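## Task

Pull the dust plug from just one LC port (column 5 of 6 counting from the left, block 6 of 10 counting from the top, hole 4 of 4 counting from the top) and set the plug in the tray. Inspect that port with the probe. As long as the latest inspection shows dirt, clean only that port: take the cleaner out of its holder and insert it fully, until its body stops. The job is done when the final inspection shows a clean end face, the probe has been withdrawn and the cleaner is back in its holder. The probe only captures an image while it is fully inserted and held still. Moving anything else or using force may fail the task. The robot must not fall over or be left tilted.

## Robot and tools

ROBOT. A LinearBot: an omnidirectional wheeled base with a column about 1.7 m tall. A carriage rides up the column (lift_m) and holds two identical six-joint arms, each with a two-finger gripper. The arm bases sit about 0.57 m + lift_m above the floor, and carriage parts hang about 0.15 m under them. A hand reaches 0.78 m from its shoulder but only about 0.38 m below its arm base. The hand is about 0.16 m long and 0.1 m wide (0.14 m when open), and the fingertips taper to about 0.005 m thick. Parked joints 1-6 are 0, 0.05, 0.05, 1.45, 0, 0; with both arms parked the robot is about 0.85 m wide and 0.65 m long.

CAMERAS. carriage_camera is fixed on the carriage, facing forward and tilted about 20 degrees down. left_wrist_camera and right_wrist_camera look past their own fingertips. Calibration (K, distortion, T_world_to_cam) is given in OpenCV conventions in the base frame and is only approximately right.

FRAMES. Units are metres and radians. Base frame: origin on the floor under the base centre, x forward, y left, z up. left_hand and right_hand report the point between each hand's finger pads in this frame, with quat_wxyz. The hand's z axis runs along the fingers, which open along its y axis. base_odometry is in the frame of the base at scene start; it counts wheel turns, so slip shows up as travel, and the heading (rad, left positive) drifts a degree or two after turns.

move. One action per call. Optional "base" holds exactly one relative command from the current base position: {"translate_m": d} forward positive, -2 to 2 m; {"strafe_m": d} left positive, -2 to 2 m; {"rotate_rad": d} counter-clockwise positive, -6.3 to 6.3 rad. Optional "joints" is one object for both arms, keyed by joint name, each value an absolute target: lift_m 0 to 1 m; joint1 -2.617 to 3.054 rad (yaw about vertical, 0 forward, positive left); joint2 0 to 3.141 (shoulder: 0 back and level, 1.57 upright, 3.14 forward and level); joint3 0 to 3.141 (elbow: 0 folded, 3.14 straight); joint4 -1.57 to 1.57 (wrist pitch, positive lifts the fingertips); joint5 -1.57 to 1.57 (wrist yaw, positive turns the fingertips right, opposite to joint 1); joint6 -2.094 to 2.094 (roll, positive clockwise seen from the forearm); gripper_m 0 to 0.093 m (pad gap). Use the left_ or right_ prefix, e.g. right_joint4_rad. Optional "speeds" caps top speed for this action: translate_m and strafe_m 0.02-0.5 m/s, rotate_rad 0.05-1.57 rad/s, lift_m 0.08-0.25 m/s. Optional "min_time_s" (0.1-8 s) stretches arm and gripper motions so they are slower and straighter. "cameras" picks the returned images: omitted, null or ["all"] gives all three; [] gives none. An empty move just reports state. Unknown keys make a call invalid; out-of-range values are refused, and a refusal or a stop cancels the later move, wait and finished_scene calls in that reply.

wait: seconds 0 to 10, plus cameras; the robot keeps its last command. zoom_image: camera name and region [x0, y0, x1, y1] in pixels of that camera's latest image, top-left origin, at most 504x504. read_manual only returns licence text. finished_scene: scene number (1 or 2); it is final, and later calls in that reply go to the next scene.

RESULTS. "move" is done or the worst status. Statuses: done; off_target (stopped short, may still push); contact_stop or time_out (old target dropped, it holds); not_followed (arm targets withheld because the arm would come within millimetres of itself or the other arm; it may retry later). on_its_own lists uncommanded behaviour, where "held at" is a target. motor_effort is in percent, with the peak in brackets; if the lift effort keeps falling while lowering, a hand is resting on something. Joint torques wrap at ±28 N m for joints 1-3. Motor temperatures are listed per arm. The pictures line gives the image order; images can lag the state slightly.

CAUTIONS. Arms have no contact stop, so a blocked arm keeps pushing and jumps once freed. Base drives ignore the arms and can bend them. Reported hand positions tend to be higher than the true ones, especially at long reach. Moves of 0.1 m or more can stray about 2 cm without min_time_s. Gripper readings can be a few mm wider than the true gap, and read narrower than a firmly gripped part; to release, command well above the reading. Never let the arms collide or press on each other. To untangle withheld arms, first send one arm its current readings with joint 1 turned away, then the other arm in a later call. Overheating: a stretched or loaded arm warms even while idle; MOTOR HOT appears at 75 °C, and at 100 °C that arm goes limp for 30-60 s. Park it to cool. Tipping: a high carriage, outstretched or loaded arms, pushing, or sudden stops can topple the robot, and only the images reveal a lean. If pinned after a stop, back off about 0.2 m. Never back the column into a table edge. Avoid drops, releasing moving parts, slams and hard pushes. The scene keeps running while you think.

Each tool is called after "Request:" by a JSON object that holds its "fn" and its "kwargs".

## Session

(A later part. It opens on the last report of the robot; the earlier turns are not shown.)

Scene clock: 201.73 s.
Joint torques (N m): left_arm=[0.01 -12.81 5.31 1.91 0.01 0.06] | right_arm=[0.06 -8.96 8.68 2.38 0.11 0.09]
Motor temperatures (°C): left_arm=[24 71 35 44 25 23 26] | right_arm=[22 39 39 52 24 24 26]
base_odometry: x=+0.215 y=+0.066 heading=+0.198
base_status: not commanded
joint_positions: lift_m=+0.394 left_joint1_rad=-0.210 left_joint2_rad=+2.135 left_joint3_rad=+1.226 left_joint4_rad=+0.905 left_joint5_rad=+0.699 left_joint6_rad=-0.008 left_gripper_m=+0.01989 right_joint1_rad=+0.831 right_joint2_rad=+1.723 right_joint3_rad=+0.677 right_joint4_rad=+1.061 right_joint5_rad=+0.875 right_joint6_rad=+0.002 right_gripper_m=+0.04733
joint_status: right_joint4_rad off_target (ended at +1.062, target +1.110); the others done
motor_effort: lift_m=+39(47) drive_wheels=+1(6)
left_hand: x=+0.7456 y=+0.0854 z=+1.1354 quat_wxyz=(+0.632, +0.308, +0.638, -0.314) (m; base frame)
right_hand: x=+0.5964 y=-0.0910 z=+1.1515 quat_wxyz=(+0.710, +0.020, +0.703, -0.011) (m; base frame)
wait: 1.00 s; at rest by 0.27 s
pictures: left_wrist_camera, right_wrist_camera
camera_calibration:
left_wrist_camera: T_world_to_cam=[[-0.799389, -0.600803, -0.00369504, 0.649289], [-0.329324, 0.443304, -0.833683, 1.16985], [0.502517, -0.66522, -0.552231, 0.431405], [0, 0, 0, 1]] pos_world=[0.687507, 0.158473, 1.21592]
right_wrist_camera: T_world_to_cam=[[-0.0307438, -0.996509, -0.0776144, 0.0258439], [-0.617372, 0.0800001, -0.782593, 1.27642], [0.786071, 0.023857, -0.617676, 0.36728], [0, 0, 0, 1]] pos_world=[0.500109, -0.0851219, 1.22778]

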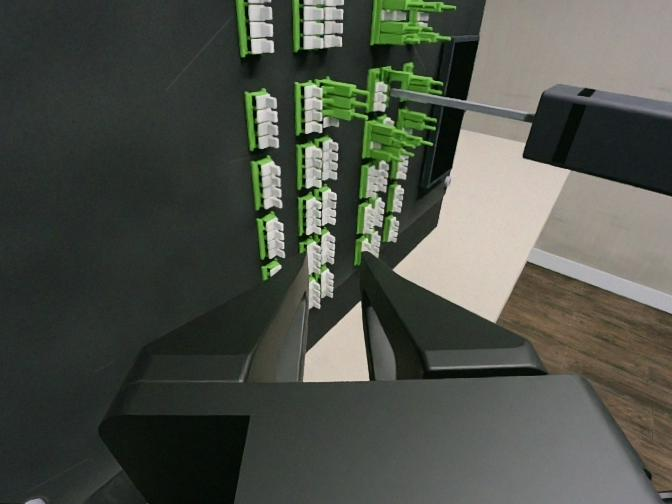

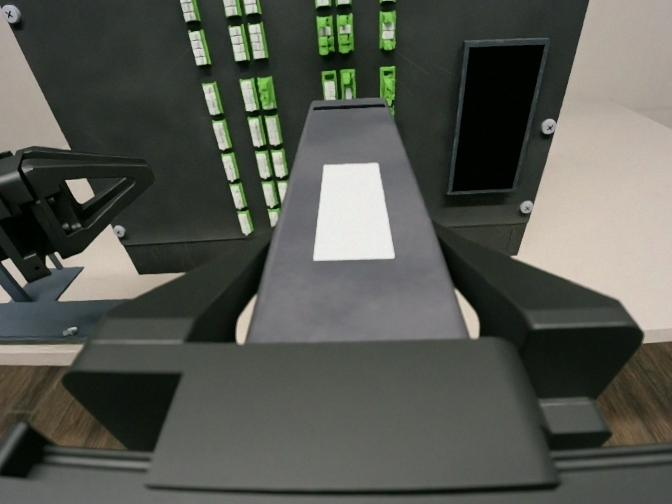

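Request:
{"fn": "move", "kwargs": {"joints": {"lift_m":0.389}, "speeds": {"lift_m":0.08}, "cameras": []}}

Request:
{"fn": "wait", "kwargs": {"seconds": 1.5}}

Request:
{"fn": "zoom_image", "kwargs": {"camera": "right_wrist_camera", "region": [330, 70, 370, 110]}}

Request:
{"fn": "zoom_image", "kwargs": {"camera": "left_wrist_camera", "region": [340, 30, 440, 130]}}

Scene clock: 203.80 s.
Joint torques (N m): left_arm=[0.05 -12.72 5.35 1.94 0.01 0.07] | right_arm=[0.12 -8.87 8.44 2.42 0.1 -0.01]
Motor temperatures (°C): left_arm=[24 70 36 44 25 23 26] | right_arm=[22 39 39 52 24 24 26]
move: done
base_odometry: x=+0.215 y=+0.066 heading=+0.198
base_status: not commanded
joint_positions: lift_m=+0.389 left_joint1_rad=-0.210 left_joint2_rad=+2.134 left_joint3_rad=+1.224 left_joint4_rad=+0.903 left_joint5_rad=+0.699 left_joint6_rad=-0.008 left_gripper_m=+0.01989 right_joint1_rad=+0.831 right_joint2_rad=+1.724 right_joint3_rad=+0.678 right_joint4_rad=+1.053 right_joint5_rad=+0.876 right_joint6_rad=+0.002 right_gripper_m=+0.04733
joint_status: all done
motor_effort: lift_m=+41(42) drive_wheels=-5(5)
left_hand: x=+0.7453 y=+0.0855 z=+1.1303 quat_wxyz=(+0.632, +0.307, +0.639, -0.314) (m; base frame)
right_hand: x=+0.5965 y=-0.0909 z=+1.1448 quat_wxyz=(+0.708, +0.018, +0.705, -0.013) (m; base frame)
pictures: none
No camera images: "cameras" was empty.

Scene clock: 205.30 s.
Joint torques (N m): left_arm=[0.06 -12.77 5.41 1.92 0.02 0.08] | right_arm=[0.16 -8.85 8.43 2.42 0.11 0.09]
Motor temperatures (°C): left_arm=[24 70 36 44 25 23 26] | right_arm=[22 38 39 52 24 24 26]
base_odometry: x=+0.215 y=+0.066 heading=+0.198
base_status: not commanded
joint_positions: lift_m=+0.389 left_joint1_rad=-0.210 left_joint2_rad=+2.134 left_joint3_rad=+1.224 left_joint4_rad=+0.903 left_joint5_rad=+0.699 left_joint6_rad=-0.008 left_gripper_m=+0.01989 right_joint1_rad=+0.831 right_joint2_rad=+1.724 right_joint3_rad=+0.678 right_joint4_rad=+1.053 right_joint5_rad=+0.876 right_joint6_rad=+0.002 right_gripper_m=+0.04733
joint_status: all done
motor_effort: lift_m=+41(42) drive_wheels=+1(5)
left_hand: x=+0.7453 y=+0.0855 z=+1.1303 quat_wxyz=(+0.632, +0.307, +0.639, -0.314) (m; base frame)
right_hand: x=+0.5965 y=-0.0910 z=+1.1448 quat_wxyz=(+0.708, +0.018, +0.705, -0.014) (m; base frame)
wait: 1.50 s; at rest by 0.27 s
pictures: carriage_camera, left_wrist_camera, right_wrist_camera
camera_calibration:
carriage_camera: T_world_to_cam=[[-0.0363689, -0.998764, -0.033866, 0.0545643], [-0.390446, 0.0453962, -0.919506, 1.3054], [0.919907, -0.0202185, -0.391615, 0.432836], [0, 0, 0, 1]] pos_world=[0.113502, 0.00398818, 1.37167]
left_wrist_camera: T_world_to_cam=[[-0.799425, -0.60076, -0.00272535, 0.648098], [-0.330518, 0.443596, -0.833055, 1.16562], [0.501675, -0.665064, -0.553184, 0.430463], [0, 0, 0, 1]] pos_world=[0.687412, 0.158571, 1.21092]
right_wrist_camera: T_world_to_cam=[[-0.0319264, -0.99693, -0.0714979, 0.0190757], [-0.621529, 0.0758238, -0.779713, 1.27016], [0.78274, 0.0195446, -0.622042, 0.369641], [0, 0, 0, 1]] pos_world=[0.500718, -0.0845157, 1.22166]

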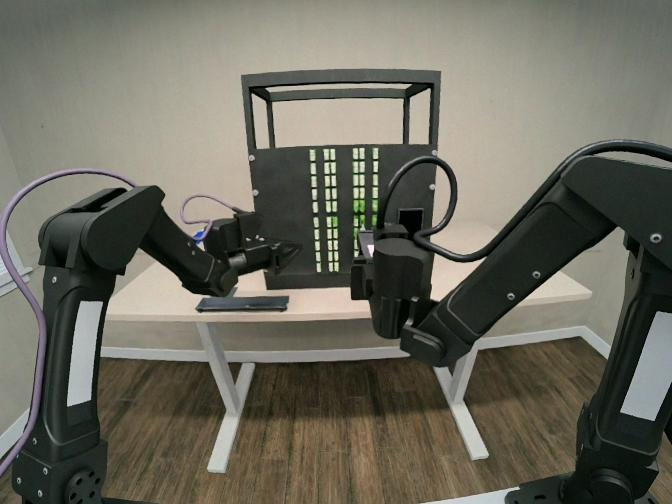

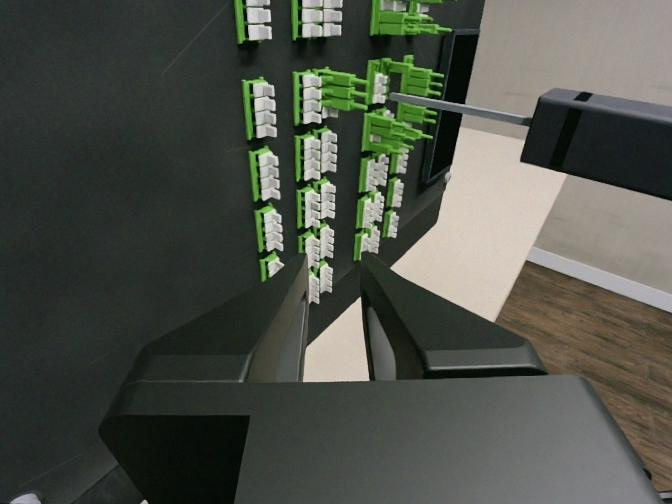

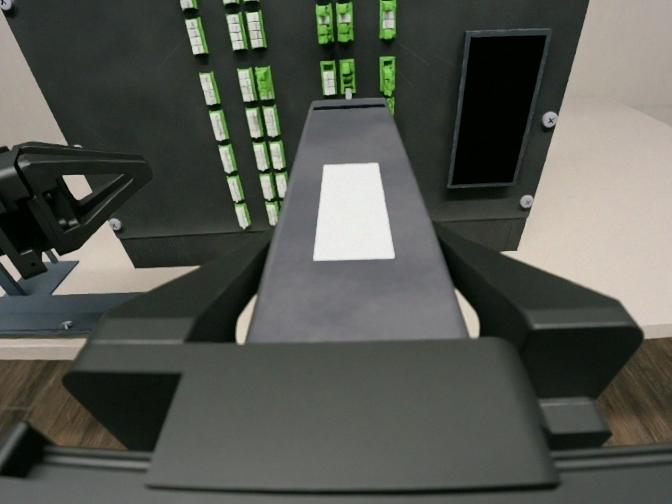

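Scaled by 12.600 from the camera's 672x504 image, which has a finer 960x720 frame.

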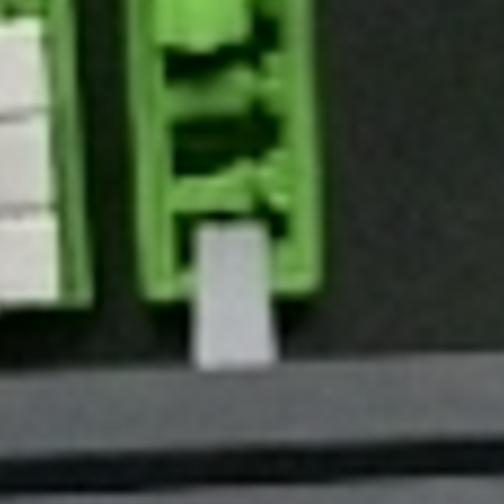

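Scaled by 5.040 from the camera's 672x504 image, which has a finer 960x720 frame.

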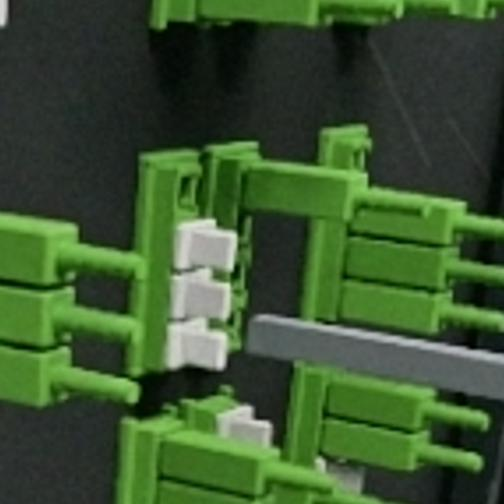

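Request:
{"fn": "zoom_image", "kwargs": {"camera": "left_wrist_camera", "region": [370, 40, 450, 120]}}

Request:
{"fn": "zoom_image", "kwargs": {"camera": "left_wrist_camera", "region": [380, 50, 560, 200]}}

Scaled by 6.300 from the camera's 672x504 image, which has a finer 960x720 frame.

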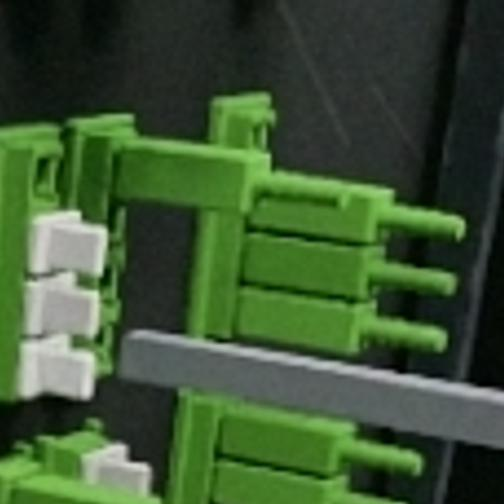

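Scaled by 2.800 from the camera's 672x504 image, which has a finer 960x720 frame.

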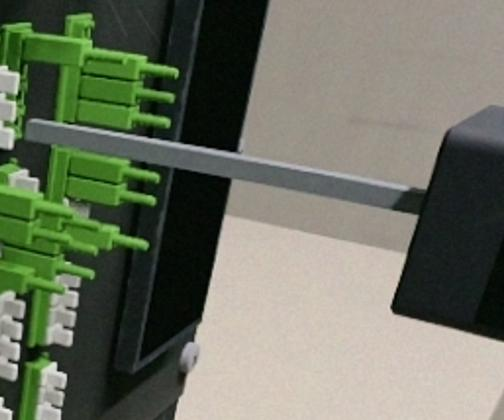

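Request:
{"fn": "move", "kwargs": {"joints": {"right_joint4_rad":1.085,"lift_m":0.394}, "speeds": {"lift_m":0.08}, "cameras": []}}

Request:
{"fn": "wait", "kwargs": {"seconds": 1.5, "cameras": ["left_wrist_camera","right_wrist_camera"]}}

Request:
{"fn": "zoom_image", "kwargs": {"camera": "right_wrist_camera", "region": [330, 70, 370, 110]}}

Request:
{"fn": "zoom_image", "kwargs": {"camera": "left_wrist_camera", "region": [370, 40, 450, 120]}}

Scene clock: 207.30 s.
Joint torques (N m): left_arm=[0.02 -12.64 5.44 1.91 0.01 0.07] | right_arm=[-0.16 -9.01 8.23 2.41 0.08 0.08]
Motor temperatures (°C): left_arm=[24 70 36 44 25 23 26] | right_arm=[22 38 38 52 24 24 26]
move: off_target
base_odometry: x=+0.215 y=+0.066 heading=+0.198
base_status: not commanded
joint_positions: lift_m=+0.394 left_joint1_rad=-0.210 left_joint2_rad=+2.131 left_joint3_rad=+1.224 left_joint4_rad=+0.905 left_joint5_rad=+0.699 left_joint6_rad=-0.008 left_gripper_m=+0.01989 right_joint1_rad=+0.831 right_joint2_rad=+1.724 right_joint3_rad=+0.678 right_joint4_rad=+1.036 right_joint5_rad=+0.877 right_joint6_rad=+0.002 right_gripper_m=+0.04733
joint_status: right_joint4_rad off_target (ended at +1.036, target +1.085); the others done
motor_effort: lift_m=+38(47) drive_wheels=+1(5)
left_hand: x=+0.7451 y=+0.0855 z=+1.1370 quat_wxyz=(+0.633, +0.308, +0.637, -0.313) (m; base frame)
right_hand: x=+0.5966 y=-0.0910 z=+1.1472 quat_wxyz=(+0.705, +0.014, +0.709, -0.018) (m; base frame)
pictures: none
No camera images: "cameras" was empty.

Scene clock: 208.80 s.
Joint torques (N m): left_arm=[0.05 -12.56 5.39 1.88 0.02 0.07] | right_arm=[0.35 -8.81 8.25 2.33 0.07 0.09]
Motor temperatures (°C): left_arm=[24 70 36 44 25 23 26] | right_arm=[22 38 38 51 24 24 26]
base_odometry: x=+0.215 y=+0.066 heading=+0.198
base_status: not commanded
joint_positions: lift_m=+0.394 left_joint1_rad=-0.210 left_joint2_rad=+2.131 left_joint3_rad=+1.224 left_joint4_rad=+0.905 left_joint5_rad=+0.699 left_joint6_rad=-0.008 left_gripper_m=+0.01989 right_joint1_rad=+0.831 right_joint2_rad=+1.724 right_joint3_rad=+0.678 right_joint4_rad=+1.035 right_joint5_rad=+0.877 right_joint6_rad=+0.002 right_gripper_m=+0.04733
joint_status: right_joint4_rad off_target (ended at +1.036, target +1.085); the others done
motor_effort: lift_m=+39(47) drive_wheels=+1(5)
left_hand: x=+0.7451 y=+0.0855 z=+1.1370 quat_wxyz=(+0.633, +0.308, +0.637, -0.313) (m; base frame)
right_hand: x=+0.5966 y=-0.0910 z=+1.1469 quat_wxyz=(+0.704, +0.014, +0.709, -0.019) (m; base frame)
wait: 1.50 s; at rest by 0.27 s
pictures: left_wrist_camera, right_wrist_camera
camera_calibration:
left_wrist_camera: T_world_to_cam=[[-0.799409, -0.600762, -0.00547929, 0.651107], [-0.327145, 0.442932, -0.834738, 1.17058], [0.503906, -0.665505, -0.55062, 0.429751], [0, 0, 0, 1]] pos_world=[0.686896, 0.158675, 1.21733]
right_wrist_camera: T_world_to_cam=[[-0.0334804, -0.997744, -0.058196, 0.0047583], [-0.630617, 0.0662635, -0.77326, 1.26895], [0.775371, 0.0108104, -0.631413, 0.385166], [0, 0, 0, 1]] pos_world=[0.501734, -0.0835012, 1.2247]

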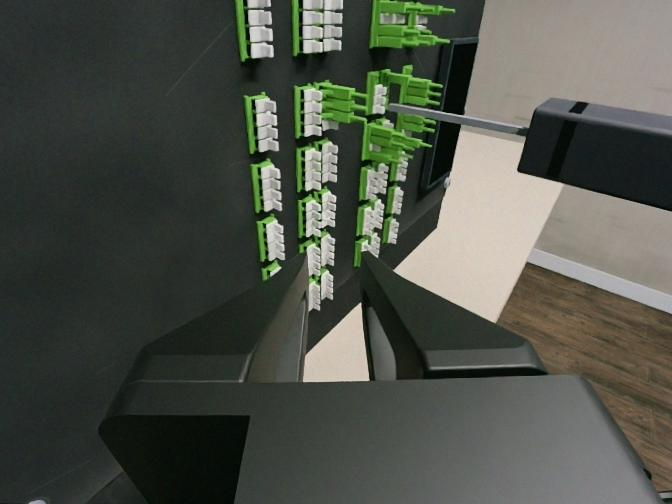

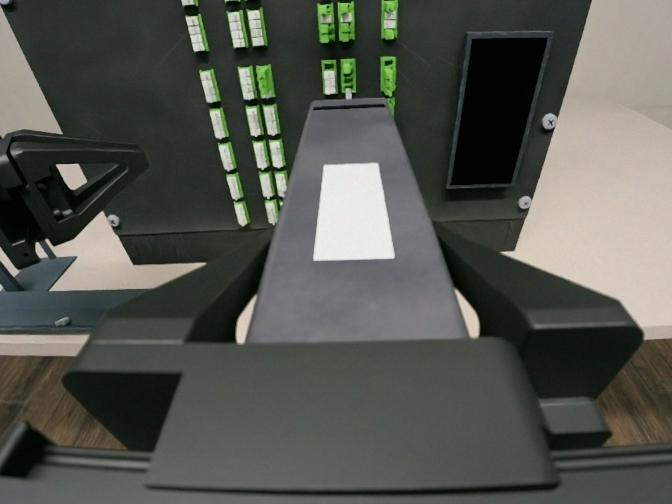

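Scaled by 12.600 from the camera's 672x504 image, which has a finer 960x720 frame.

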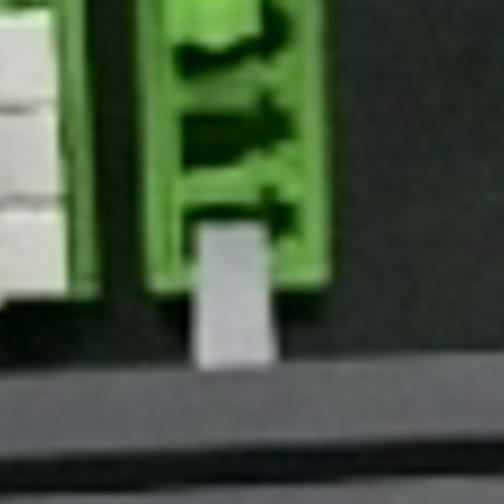

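Scaled by 6.300 from the camera's 672x504 image, which has a finer 960x720 frame.

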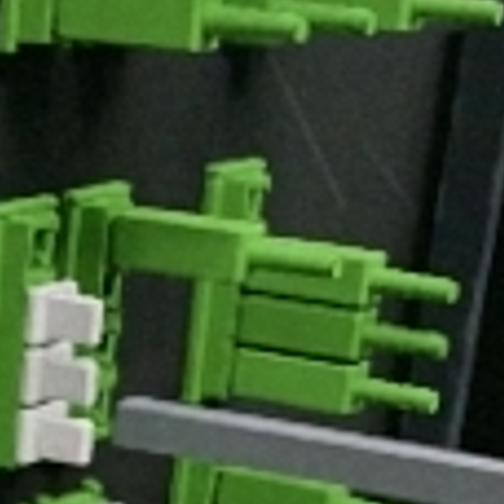

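Request:
{"fn": "move", "kwargs": {"joints": {"lift_m":0.3951}, "speeds": {"lift_m":0.08,"translate_m":0.02}, "base": {"translate_m":0.0015}, "cameras": []}}

Request:
{"fn": "wait", "kwargs": {"seconds": 1.5, "cameras": ["left_wrist_camera","right_wrist_camera"]}}

Request:
{"fn": "zoom_image", "kwargs": {"camera": "right_wrist_camera", "region": [335, 70, 365, 100]}}

Request:
{"fn": "zoom_image", "kwargs": {"camera": "left_wrist_camera", "region": [365, 75, 415, 125]}}

Scene clock: 210.30 s.
Joint torques (N m): left_arm=[0.05 -12.57 5.41 1.88 0.03 0.06] | right_arm=[0.06 -8.88 8.29 2.33 0.07 0.08]
Motor temperatures (°C): left_arm=[24 70 36 44 25 23 26] | right_arm=[22 38 38 51 24 24 26]
move: done
base_odometry: x=+0.217 y=+0.066 heading=+0.198
base_status: done
joint_positions: lift_m=+0.395 left_joint1_rad=-0.210 left_joint2_rad=+2.130 left_joint3_rad=+1.224 left_joint4_rad=+0.905 left_joint5_rad=+0.699 left_joint6_rad=-0.008 left_gripper_m=+0.01989 right_joint1_rad=+0.831 right_joint2_rad=+1.724 right_joint3_rad=+0.678 right_joint4_rad=+1.031 right_joint5_rad=+0.878 right_joint6_rad=+0.002 right_gripper_m=+0.04733
joint_status: all done
motor_effort: lift_m=+40(45) drive_wheels=-3(8)
left_hand: x=+0.7450 y=+0.0855 z=+1.1384 quat_wxyz=(+0.634, +0.308, +0.637, -0.313) (m; base frame)
right_hand: x=+0.5966 y=-0.0914 z=+1.1472 quat_wxyz=(+0.703, +0.013, +0.710, -0.020) (m; base frame)
pictures: none
No camera images: "cameras" was empty.

Scene clock: 211.80 s.
Joint torques (N m): left_arm=[0.03 -12.53 5.46 1.91 0.02 0.07] | right_arm=[0.44 -8.81 8.47 2.46 0.1 0.11]
Motor temperatures (°C): left_arm=[24 70 36 44 25 23 26] | right_arm=[22 38 38 51 24 24 26]
base_odometry: x=+0.217 y=+0.066 heading=+0.198
base_status: done
joint_positions: lift_m=+0.395 left_joint1_rad=-0.210 left_joint2_rad=+2.130 left_joint3_rad=+1.224 left_joint4_rad=+0.905 left_joint5_rad=+0.699 left_joint6_rad=-0.008 left_gripper_m=+0.01989 right_joint1_rad=+0.831 right_joint2_rad=+1.724 right_joint3_rad=+0.678 right_joint4_rad=+1.031 right_joint5_rad=+0.878 right_joint6_rad=+0.002 right_gripper_m=+0.04733
joint_status: all done
motor_effort: lift_m=+39(45) drive_wheels=+0(8)
left_hand: x=+0.7450 y=+0.0855 z=+1.1384 quat_wxyz=(+0.634, +0.308, +0.637, -0.313) (m; base frame)
right_hand: x=+0.5966 y=-0.0914 z=+1.1472 quat_wxyz=(+0.703, +0.013, +0.710, -0.020) (m; base frame)
wait: 1.50 s; at rest by 0.27 s
pictures: left_wrist_camera, right_wrist_camera
camera_calibration:
left_wrist_camera: T_world_to_cam=[[-0.799394, -0.600778, -0.00592231, 0.651565], [-0.32656, 0.442752, -0.835062, 1.17174], [0.504309, -0.66561, -0.550124, 0.42971], [0, 0, 0, 1]] pos_world=[0.686794, 0.158675, 1.21873]
right_wrist_camera: T_world_to_cam=[[-0.0351184, -0.997849, -0.0553552, 0.00213258], [-0.632491, 0.0650768, -0.771829, 1.26862], [0.773771, 0.00790625, -0.633416, 0.388393], [0, 0, 0, 1]] pos_world=[0.501941, -0.0835007, 1.22529]

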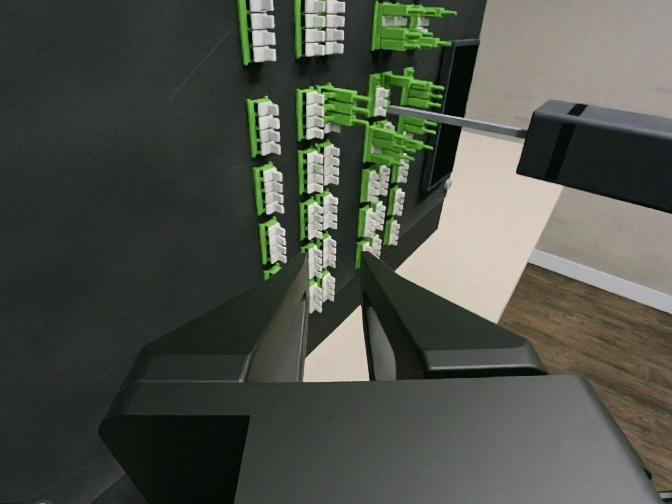

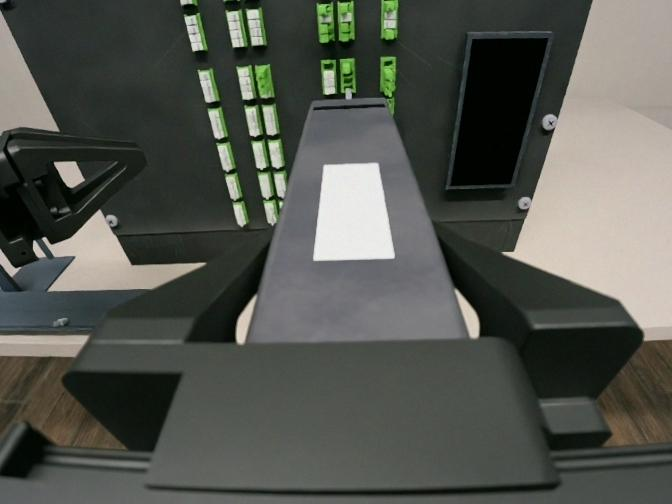

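Scaled by 16.800 from the camera's 672x504 image, which has a finer 960x720 frame.

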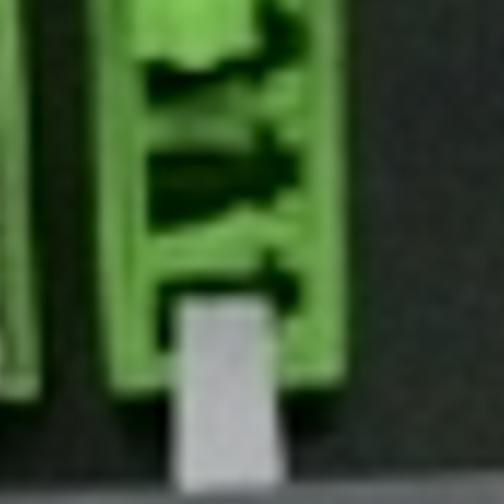

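Scaled by 10.080 from the camera's 672x504 image, which has a finer 960x720 frame.

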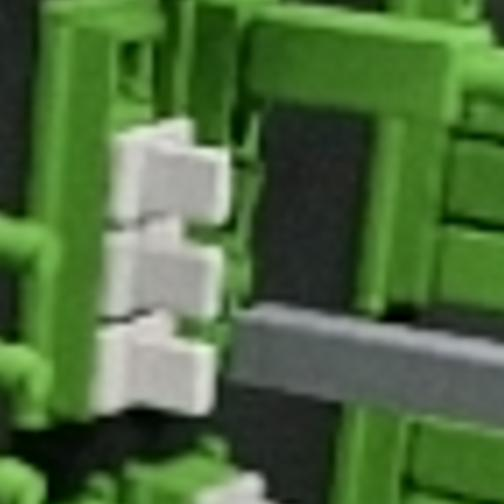

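Request:
{"fn": "move", "kwargs": {"joints": {"lift_m":0.396}, "speeds": {"lift_m":0.08,"strafe_m":0.02}, "base": {"strafe_m":0.0007}, "cameras": []}}

Request:
{"fn": "wait", "kwargs": {"seconds": 1.5, "cameras": ["left_wrist_camera","right_wrist_camera"]}}

Request:
{"fn": "zoom_image", "kwargs": {"camera": "right_wrist_camera", "region": [335, 70, 365, 100]}}

Request:
{"fn": "zoom_image", "kwargs": {"camera": "left_wrist_camera", "region": [365, 75, 415, 125]}}

Scene clock: 212.93 s.
Joint torques (N m): left_arm=[0.03 -12.57 5.46 1.91 0.03 0.08] | right_arm=[0.32 -8.73 8.57 2.44 0.05 0.06]
Motor temperatures (°C): left_arm=[24 70 36 44 25 23 26] | right_arm=[22 38 38 51 24 24 26]
move: done
base_odometry: x=+0.216 y=+0.067 heading=+0.198
base_status: done
joint_positions: lift_m=+0.396 left_joint1_rad=-0.210 left_joint2_rad=+2.130 left_joint3_rad=+1.224 left_joint4_rad=+0.905 left_joint5_rad=+0.699 left_joint6_rad=-0.008 left_gripper_m=+0.01989 right_joint1_rad=+0.831 right_joint2_rad=+1.724 right_joint3_rad=+0.678 right_joint4_rad=+1.030 right_joint5_rad=+0.878 right_joint6_rad=+0.002 right_gripper_m=+0.04733
joint_status: all done
motor_effort: lift_m=+40(44) drive_wheels=-4(5)
left_hand: x=+0.7450 y=+0.0855 z=+1.1394 quat_wxyz=(+0.634, +0.308, +0.637, -0.313) (m; base frame)
right_hand: x=+0.5966 y=-0.0913 z=+1.1479 quat_wxyz=(+0.703, +0.013, +0.710, -0.020) (m; base frame)
pictures: none
No camera images: "cameras" was empty.

Scene clock: 214.43 s.
Joint torques (N m): left_arm=[0.06 -12.48 5.39 1.9 0.02 0.08] | right_arm=[0.21 -9.1 8.57 2.39 0.11 0.07]
Motor temperatures (°C): left_arm=[24 70 37 44 25 23 26] | right_arm=[22 38 38 51 24 24 26]
base_odometry: x=+0.216 y=+0.067 heading=+0.198
base_status: done
joint_positions: lift_m=+0.396 left_joint1_rad=-0.210 left_joint2_rad=+2.130 left_joint3_rad=+1.224 left_joint4_rad=+0.905 left_joint5_rad=+0.699 left_joint6_rad=-0.008 left_gripper_m=+0.01989 right_joint1_rad=+0.831 right_joint2_rad=+1.724 right_joint3_rad=+0.678 right_joint4_rad=+1.030 right_joint5_rad=+0.878 right_joint6_rad=+0.002 right_gripper_m=+0.04733
joint_status: all done
motor_effort: lift_m=+40(44) drive_wheels=-3(5)
left_hand: x=+0.7450 y=+0.0855 z=+1.1394 quat_wxyz=(+0.634, +0.308, +0.637, -0.313) (m; base frame)
right_hand: x=+0.5966 y=-0.0913 z=+1.1479 quat_wxyz=(+0.703, +0.013, +0.710, -0.020) (m; base frame)
wait: 1.50 s; at rest by 0.27 s
pictures: left_wrist_camera, right_wrist_camera
camera_calibration:
left_wrist_camera: T_world_to_cam=[[-0.799447, -0.600704, -0.00624444, 0.651906], [-0.326124, 0.442704, -0.835258, 1.1724], [0.504508, -0.665708, -0.549822, 0.429769], [0, 0, 0, 1]] pos_world=[0.686691, 0.158676, 1.21963]
right_wrist_camera: T_world_to_cam=[[-0.0351434, -0.997884, -0.0546962, 0.00147894], [-0.632923, 0.0645787, -0.771516, 1.26902], [0.773416, 0.00750482, -0.633854, 0.389578], [0, 0, 0, 1]] pos_world=[0.501941, -0.0833999, 1.22609]

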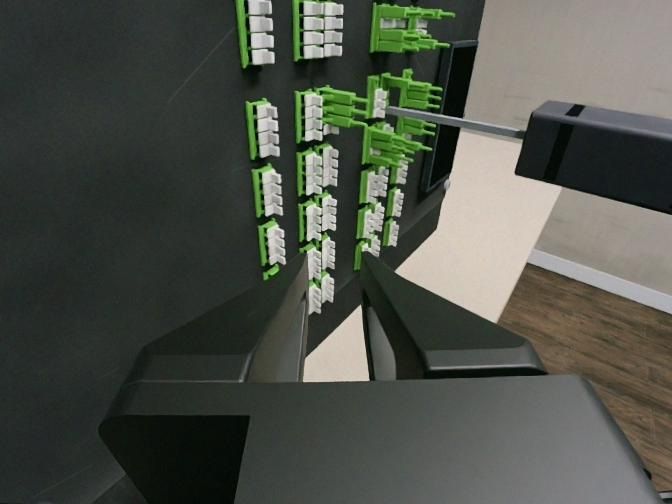

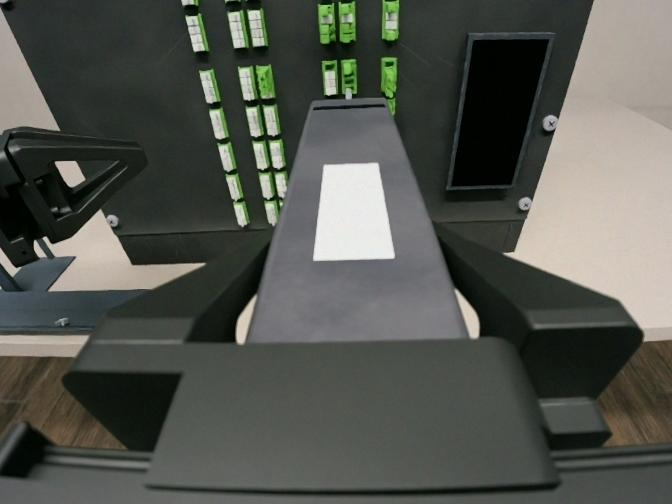

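Scaled by 16.800 from the camera's 672x504 image, which has a finer 960x720 frame.

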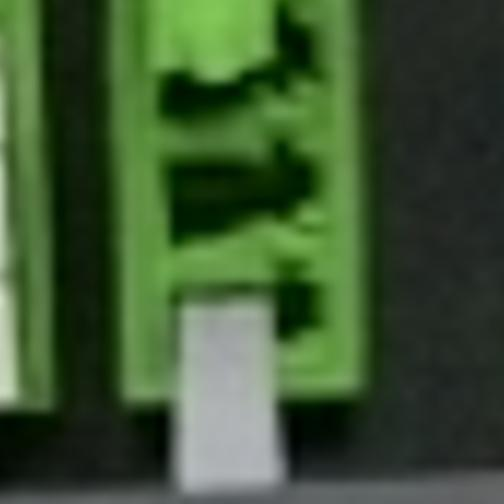

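Scaled by 10.080 from the camera's 672x504 image, which has a finer 960x720 frame.

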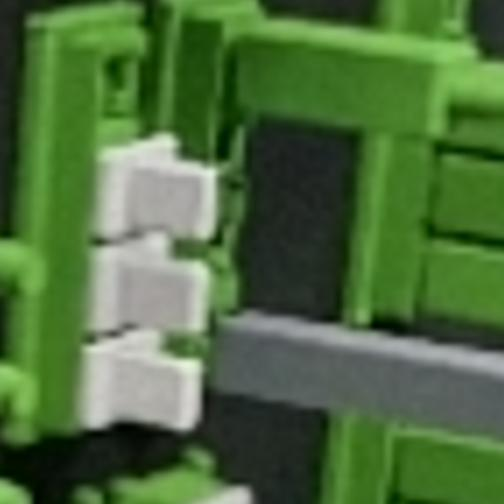

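Request:
{"fn": "move", "kwargs": {"joints": {"lift_m":0.3965}, "speeds": {"lift_m":0.08,"strafe_m":0.02}, "base": {"strafe_m":0.0003}, "cameras": []}}

Request:
{"fn": "move", "kwargs": {"base": {"translate_m":0.0013}, "speeds": {"translate_m":0.02}, "cameras": []}}

Request:
{"fn": "wait", "kwargs": {"seconds": 1.5, "cameras": ["left_wrist_camera","right_wrist_camera"]}}

Request:
{"fn": "zoom_image", "kwargs": {"camera": "right_wrist_camera", "region": [335, 70, 365, 100]}}

Request:
{"fn": "zoom_image", "kwargs": {"camera": "left_wrist_camera", "region": [365, 75, 415, 125]}}

Scene clock: 215.40 s.
Joint torques (N m): left_arm=[-0.01 -12.48 5.42 1.89 0.01 0.07] | right_arm=[0.12 -8.76 8.47 2.44 0.09 0.04]
Motor temperatures (°C): left_arm=[24 70 37 44 25 23 26] | right_arm=[22 38 38 51 24 24 26]
move: done
base_odometry: x=+0.216 y=+0.067 heading=+0.198
base_status: done
joint_positions: lift_m=+0.396 left_joint1_rad=-0.210 left_joint2_rad=+2.130 left_joint3_rad=+1.224 left_joint4_rad=+0.906 left_joint5_rad=+0.699 left_joint6_rad=-0.008 left_gripper_m=+0.01989 right_joint1_rad=+0.831 right_joint2_rad=+1.724 right_joint3_rad=+0.678 right_joint4_rad=+1.030 right_joint5_rad=+0.879 right_joint6_rad=+0.002 right_gripper_m=+0.04733
joint_status: all done
motor_effort: lift_m=+41(43) drive_wheels=-3(4)
left_hand: x=+0.7450 y=+0.0855 z=+1.1399 quat_wxyz=(+0.634, +0.308, +0.637, -0.313) (m; base frame)
right_hand: x=+0.5966 y=-0.0914 z=+1.1483 quat_wxyz=(+0.703, +0.013, +0.711, -0.021) (m; base frame)
pictures: none
No camera images: "cameras" was empty.

Scene clock: 216.00 s.
Joint torques (N m): left_arm=[0.02 -12.59 5.42 1.92 0.02 0.07] | right_arm=[0.36 -8.88 8.28 2.5 0.08 0.03]
Motor temperatures (°C): left_arm=[24 70 37 44 25 23 26] | right_arm=[22 38 38 51 24 24 26]
move: done
base_odometry: x=+0.218 y=+0.067 heading=+0.198
base_status: done
joint_positions: lift_m=+0.396 left_joint1_rad=-0.210 left_joint2_rad=+2.130 left_joint3_rad=+1.224 left_joint4_rad=+0.905 left_joint5_rad=+0.699 left_joint6_rad=-0.008 left_gripper_m=+0.01989 right_joint1_rad=+0.831 right_joint2_rad=+1.724 right_joint3_rad=+0.678 right_joint4_rad=+1.029 right_joint5_rad=+0.879 right_joint6_rad=+0.002 right_gripper_m=+0.04733
joint_status: not commanded
motor_effort: lift_m=+40(41) drive_wheels=-1(9)
left_hand: x=+0.7450 y=+0.0855 z=+1.1397 quat_wxyz=(+0.633, +0.308, +0.637, -0.313) (m; base frame)
right_hand: x=+0.5965 y=-0.0914 z=+1.1481 quat_wxyz=(+0.703, +0.013, +0.711, -0.021) (m; base frame)
pictures: none
No camera images: "cameras" was empty.

Scene clock: 217.50 s.
Joint torques (N m): left_arm=[0.03 -12.48 5.44 1.89 0.03 0.06] | right_arm=[0.16 -8.98 8.36 2.48 0.11 0.09]
Motor temperatures (°C): left_arm=[24 70 37 44 25 23 26] | right_arm=[22 38 38 51 24 24 26]
base_odometry: x=+0.218 y=+0.067 heading=+0.198
base_status: done
joint_positions: lift_m=+0.396 left_joint1_rad=-0.210 left_joint2_rad=+2.130 left_joint3_rad=+1.224 left_joint4_rad=+0.905 left_joint5_rad=+0.699 left_joint6_rad=-0.008 left_gripper_m=+0.01989 right_joint1_rad=+0.831 right_joint2_rad=+1.724 right_joint3_rad=+0.678 right_joint4_rad=+1.029 right_joint5_rad=+0.879 right_joint6_rad=+0.002 right_gripper_m=+0.04733
joint_status: not commanded
motor_effort: lift_m=+40(41) drive_wheels=-1(9)
left_hand: x=+0.7450 y=+0.0855 z=+1.1397 quat_wxyz=(+0.633, +0.308, +0.637, -0.313) (m; base frame)
right_hand: x=+0.5965 y=-0.0915 z=+1.1481 quat_wxyz=(+0.703, +0.013, +0.711, -0.021) (m; base frame)
wait: 1.50 s; at rest by 0.27 s
pictures: left_wrist_camera, right_wrist_camera
camera_calibration:
left_wrist_camera: T_world_to_cam=[[-0.799417, -0.60075, -0.0056844, 0.651295], [-0.32682, 0.442799, -0.834936, 1.17284], [0.504105, -0.665604, -0.550318, 0.430802], [0, 0, 0, 1]] pos_world=[0.686795, 0.158675, 1.22003]
right_wrist_camera: T_world_to_cam=[[-0.0363705, -0.997901, -0.0535721, 0.000728646], [-0.633618, 0.064482, -0.770954, 1.26889], [0.772791, 0.00590426, -0.634633, 0.390758], [0, 0, 0, 1]] pos_world=[0.502045, -0.0834008, 1.22629]

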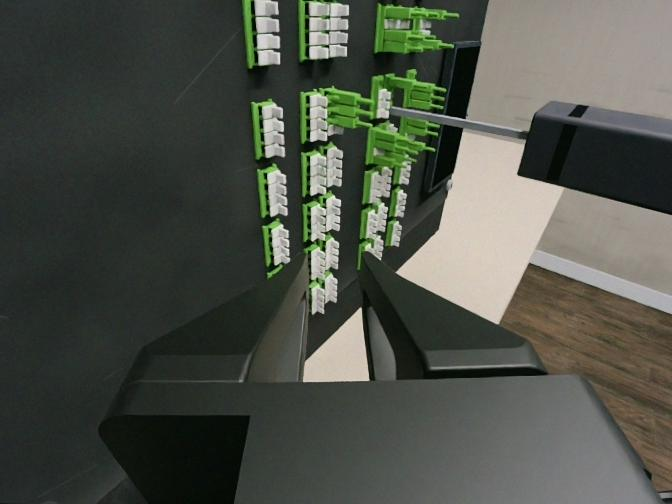

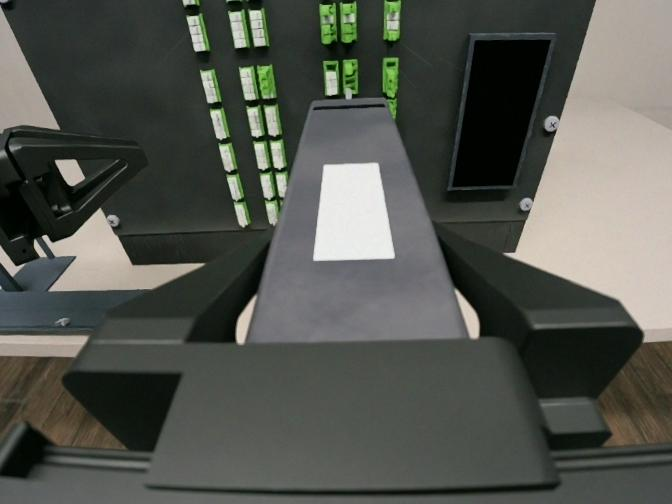

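Scaled by 16.800 from the camera's 672x504 image, which has a finer 960x720 frame.

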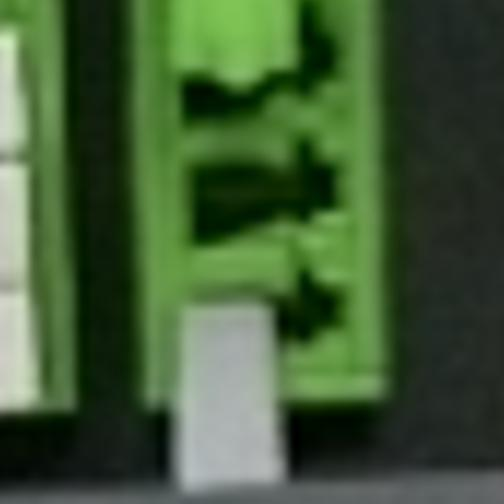

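Scaled by 10.080 from the camera's 672x504 image, which has a finer 960x720 frame.

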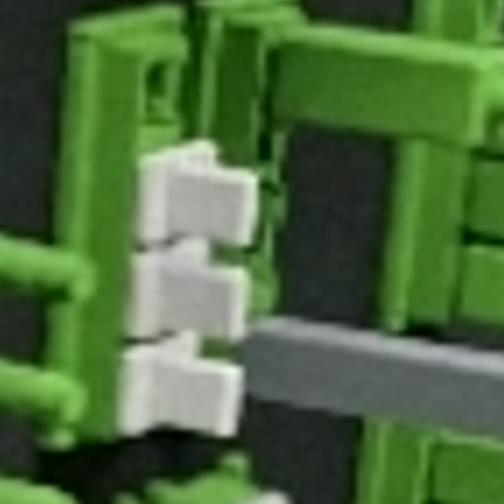

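Request:
{"fn": "move", "kwargs": {"base": {"translate_m":-0.001}, "joints": {"right_joint5_rad":0.879,"right_joint1_rad":0.831}, "speeds": {"translate_m":0.02}, "cameras": []}}

Request:
{"fn": "move", "kwargs": {"base": {"strafe_m":-0.0011}, "speeds": {"strafe_m":0.02}, "cameras": []}}

Request:
{"fn": "wait", "kwargs": {"seconds": 2, "cameras": ["left_wrist_camera","right_wrist_camera"]}}

Request:
{"fn": "zoom_image", "kwargs": {"camera": "right_wrist_camera", "region": [335, 70, 365, 100]}}

Request:
{"fn": "zoom_image", "kwargs": {"camera": "left_wrist_camera", "region": [365, 75, 415, 125]}}

Scene clock: 218.53 s.
Joint torques (N m): left_arm=[0.09 -12.57 5.44 1.89 0 0.08] | right_arm=[0.35 -8.88 8.69 2.5 0.02 0.03]
Motor temperatures (°C): left_arm=[24 70 37 44 25 23 26] | right_arm=[22 38 38 51 24 24 26]
move: done
base_odometry: x=+0.217 y=+0.067 heading=+0.198
base_status: done
joint_positions: lift_m=+0.396 left_joint1_rad=-0.210 left_joint2_rad=+2.130 left_joint3_rad=+1.224 left_joint4_rad=+0.905 left_joint5_rad=+0.699 left_joint6_rad=-0.008 left_gripper_m=+0.01989 right_joint1_rad=+0.831 right_joint2_rad=+1.724 right_joint3_rad=+0.678 right_joint4_rad=+1.029 right_joint5_rad=+0.879 right_joint6_rad=+0.002 right_gripper_m=+0.04733
joint_status: all done
motor_effort: lift_m=+41(41) drive_wheels=+0(10)
left_hand: x=+0.7450 y=+0.0855 z=+1.1398 quat_wxyz=(+0.634, +0.308, +0.637, -0.313) (m; base frame)
right_hand: x=+0.5965 y=-0.0915 z=+1.1481 quat_wxyz=(+0.703, +0.013, +0.711, -0.021) (m; base frame)
pictures: none
No camera images: "cameras" was empty.

Scene clock: 219.10 s.
Joint torques (N m): left_arm=[0.06 -12.49 5.42 1.89 0.02 0.08] | right_arm=[0.49 -8.83 8.34 2.44 0.09 0.14]
Motor temperatures (°C): left_arm=[24 70 37 44 25 23 26] | right_arm=[22 38 38 51 24 24 26]
move: done
base_odometry: x=+0.217 y=+0.066 heading=+0.198
base_status: done
joint_positions: lift_m=+0.396 left_joint1_rad=-0.210 left_joint2_rad=+2.130 left_joint3_rad=+1.224 left_joint4_rad=+0.905 left_joint5_rad=+0.700 left_joint6_rad=-0.008 left_gripper_m=+0.01989 right_joint1_rad=+0.831 right_joint2_rad=+1.724 right_joint3_rad=+0.678 right_joint4_rad=+1.029 right_joint5_rad=+0.879 right_joint6_rad=+0.002 right_gripper_m=+0.04733
joint_status: not commanded
motor_effort: lift_m=+41(41) drive_wheels=-3(4)
left_hand: x=+0.7450 y=+0.0855 z=+1.1398 quat_wxyz=(+0.634, +0.308, +0.637, -0.313) (m; base frame)
right_hand: x=+0.5965 y=-0.0914 z=+1.1481 quat_wxyz=(+0.703, +0.013, +0.711, -0.021) (m; base frame)
pictures: none
No camera images: "cameras" was empty.

Scene clock: 221.10 s.
Joint torques (N m): left_arm=[0.1 -12.48 5.44 1.9 0.01 0.08] | right_arm=[0.14 -8.81 8.35 2.46 -0.02 0.07]
Motor temperatures (°C): left_arm=[24 70 37 44 25 23 26] | right_arm=[22 38 37 51 24 24 26]
base_odometry: x=+0.217 y=+0.066 heading=+0.198
base_status: done
joint_positions: lift_m=+0.396 left_joint1_rad=-0.210 left_joint2_rad=+2.130 left_joint3_rad=+1.224 left_joint4_rad=+0.905 left_joint5_rad=+0.700 left_joint6_rad=-0.008 left_gripper_m=+0.01989 right_joint1_rad=+0.831 right_joint2_rad=+1.724 right_joint3_rad=+0.678 right_joint4_rad=+1.029 right_joint5_rad=+0.879 right_joint6_rad=+0.002 right_gripper_m=+0.04733
joint_status: not commanded
motor_effort: lift_m=+40(41) drive_wheels=+0(4)
left_hand: x=+0.7449 y=+0.0855 z=+1.1398 quat_wxyz=(+0.634, +0.308, +0.637, -0.313) (m; base frame)
right_hand: x=+0.5965 y=-0.0914 z=+1.1481 quat_wxyz=(+0.703, +0.013, +0.711, -0.021) (m; base frame)
wait: 2.00 s; at rest by 0.27 s
pictures: left_wrist_camera, right_wrist_camera
camera_calibration:
left_wrist_camera: T_world_to_cam=[[-0.799887, -0.600119, -0.00619317, 0.652053], [-0.325829, 0.442911, -0.835264, 1.17259], [0.504001, -0.666099, -0.549815, 0.430446], [0, 0, 0, 1]] pos_world=[0.686688, 0.158675, 1.22013]
right_wrist_camera: T_world_to_cam=[[-0.0359495, -0.997919, -0.0535296, 0.000560656], [-0.633644, 0.0641818, -0.770958, 1.26881], [0.772789, 0.00620321, -0.634633, 0.390861], [0, 0, 0, 1]] pos_world=[0.501944, -0.0832999, 1.22629]

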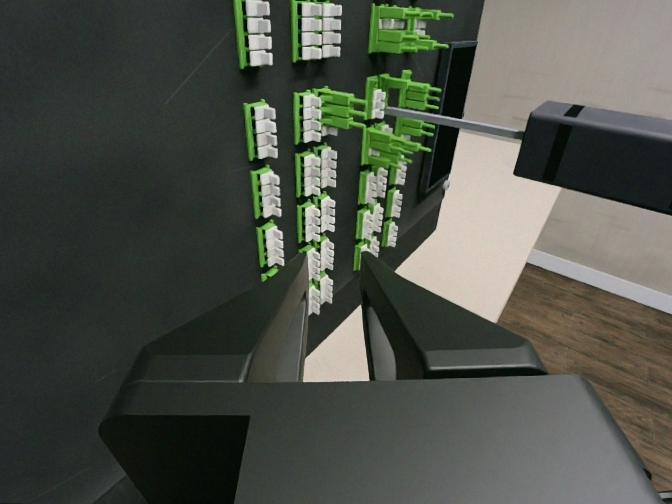

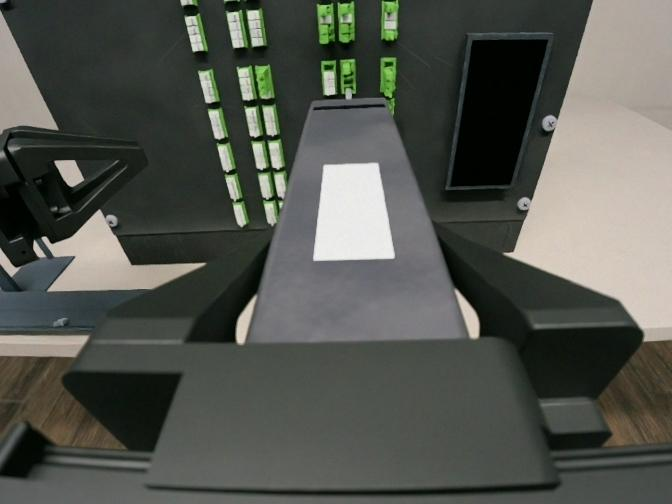

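Scaled by 16.800 from the camera's 672x504 image, which has a finer 960x720 frame.

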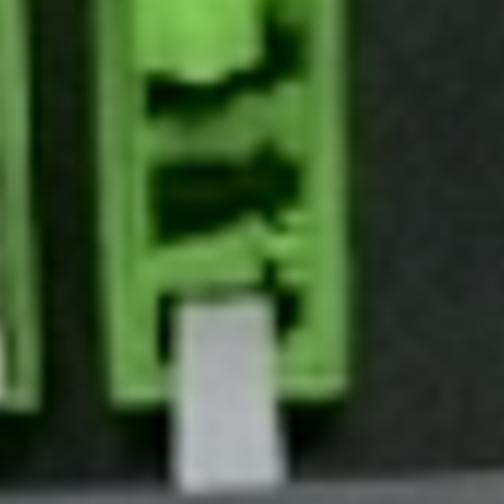

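Scaled by 10.080 from the camera's 672x504 image, which has a finer 960x720 frame.

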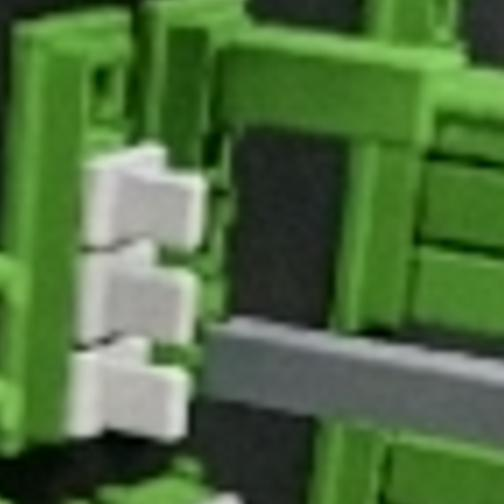

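Request:
{"fn": "move", "kwargs": {"base": {"strafe_m":0.0006}, "speeds": {"strafe_m":0.02}, "cameras": []}}

Request:
{"fn": "wait", "kwargs": {"seconds": 1, "cameras": ["left_wrist_camera","right_wrist_camera"]}}

Request:
{"fn": "zoom_image", "kwargs": {"camera": "right_wrist_camera", "region": [335, 70, 365, 100]}}

Request:
{"fn": "zoom_image", "kwargs": {"camera": "left_wrist_camera", "region": [365, 75, 415, 125]}}

Scene clock: 222.90 s.
Joint torques (N m): left_arm=[0.08 -12.56 5.44 1.89 0.01 0.08] | right_arm=[0.28 -8.84 8.4 2.42 0 0.06]
Motor temperatures (°C): left_arm=[24 70 37 44 25 23 26] | right_arm=[22 38 37 51 24 24 26]
move: done
base_odometry: x=+0.217 y=+0.067 heading=+0.198
base_status: done
joint_positions: lift_m=+0.396 left_joint1_rad=-0.210 left_joint2_rad=+2.130 left_joint3_rad=+1.224 left_joint4_rad=+0.905 left_joint5_rad=+0.700 left_joint6_rad=-0.008 left_gripper_m=+0.01989 right_joint1_rad=+0.831 right_joint2_rad=+1.724 right_joint3_rad=+0.678 right_joint4_rad=+1.029 right_joint5_rad=+0.879 right_joint6_rad=+0.002 right_gripper_m=+0.04733
joint_status: not commanded
motor_effort: lift_m=+41(41) drive_wheels=-4(7)
left_hand: x=+0.7449 y=+0.0855 z=+1.1398 quat_wxyz=(+0.634, +0.308, +0.637, -0.313) (m; base frame)
right_hand: x=+0.5965 y=-0.0914 z=+1.1481 quat_wxyz=(+0.703, +0.013, +0.711, -0.021) (m; base frame)
pictures: none
No camera images: "cameras" was empty.

Scene clock: 223.90 s.
Joint torques (N m): left_arm=[0.09 -12.51 5.44 1.91 -0.01 0.06] | right_arm=[0.38 -8.94 8.55 2.4 0.03 0.09]
Motor temperatures (°C): left_arm=[24 70 37 44 25 23 26] | right_arm=[22 38 37 51 24 24 26]
base_odometry: x=+0.217 y=+0.067 heading=+0.198
base_status: done
joint_positions: lift_m=+0.396 left_joint1_rad=-0.210 left_joint2_rad=+2.130 left_joint3_rad=+1.224 left_joint4_rad=+0.905 left_joint5_rad=+0.700 left_joint6_rad=-0.008 left_gripper_m=+0.01989 right_joint1_rad=+0.831 right_joint2_rad=+1.724 right_joint3_rad=+0.678 right_joint4_rad=+1.029 right_joint5_rad=+0.879 right_joint6_rad=+0.002 right_gripper_m=+0.04733
joint_status: not commanded
motor_effort: lift_m=+40(41) drive_wheels=-3(7)
left_hand: x=+0.7449 y=+0.0855 z=+1.1398 quat_wxyz=(+0.634, +0.308, +0.637, -0.313) (m; base frame)
right_hand: x=+0.5965 y=-0.0914 z=+1.1481 quat_wxyz=(+0.703, +0.013, +0.711, -0.021) (m; base frame)
wait: 1.00 s; at rest by 0.27 s
pictures: left_wrist_camera, right_wrist_camera
camera_calibration:
left_wrist_camera: T_world_to_cam=[[-0.799887, -0.600119, -0.00619317, 0.652053], [-0.325829, 0.442911, -0.835264, 1.17259], [0.504001, -0.666099, -0.549815, 0.430446], [0, 0, 0, 1]] pos_world=[0.686688, 0.158675, 1.22013]
right_wrist_camera: T_world_to_cam=[[-0.0359495, -0.997919, -0.0535296, 0.000560656], [-0.633644, 0.0641818, -0.770958, 1.26881], [0.772789, 0.00620321, -0.634633, 0.390861], [0, 0, 0, 1]] pos_world=[0.501944, -0.0832999, 1.22629]

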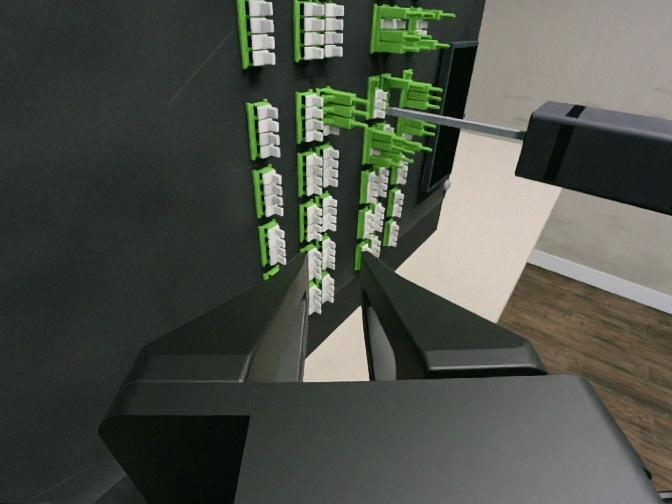

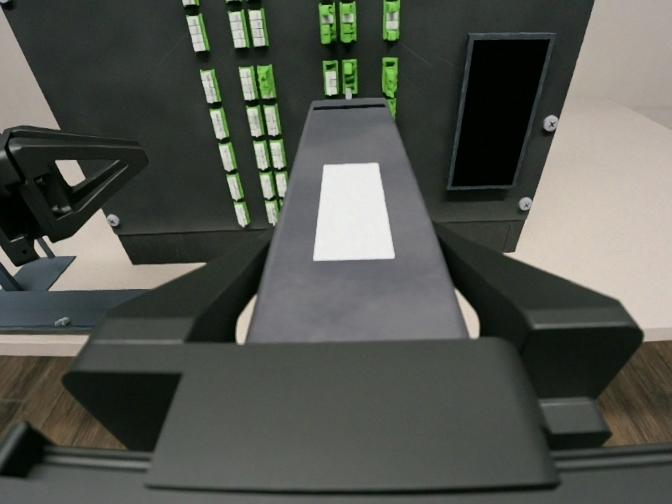

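Scaled by 16.800 from the camera's 672x504 image, which has a finer 960x720 frame.

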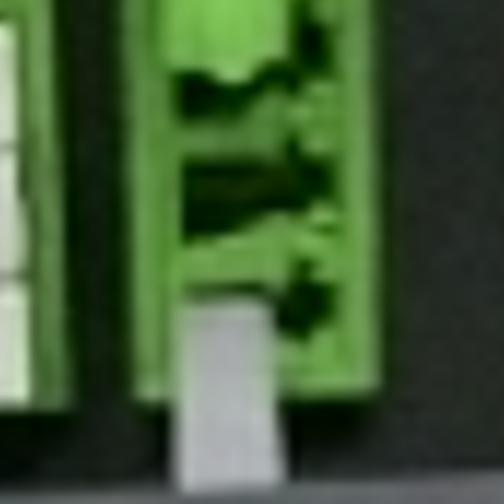

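Scaled by 10.080 from the camera's 672x504 image, which has a finer 960x720 frame.

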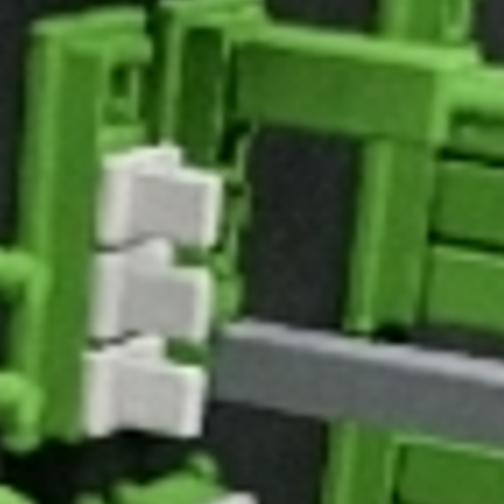

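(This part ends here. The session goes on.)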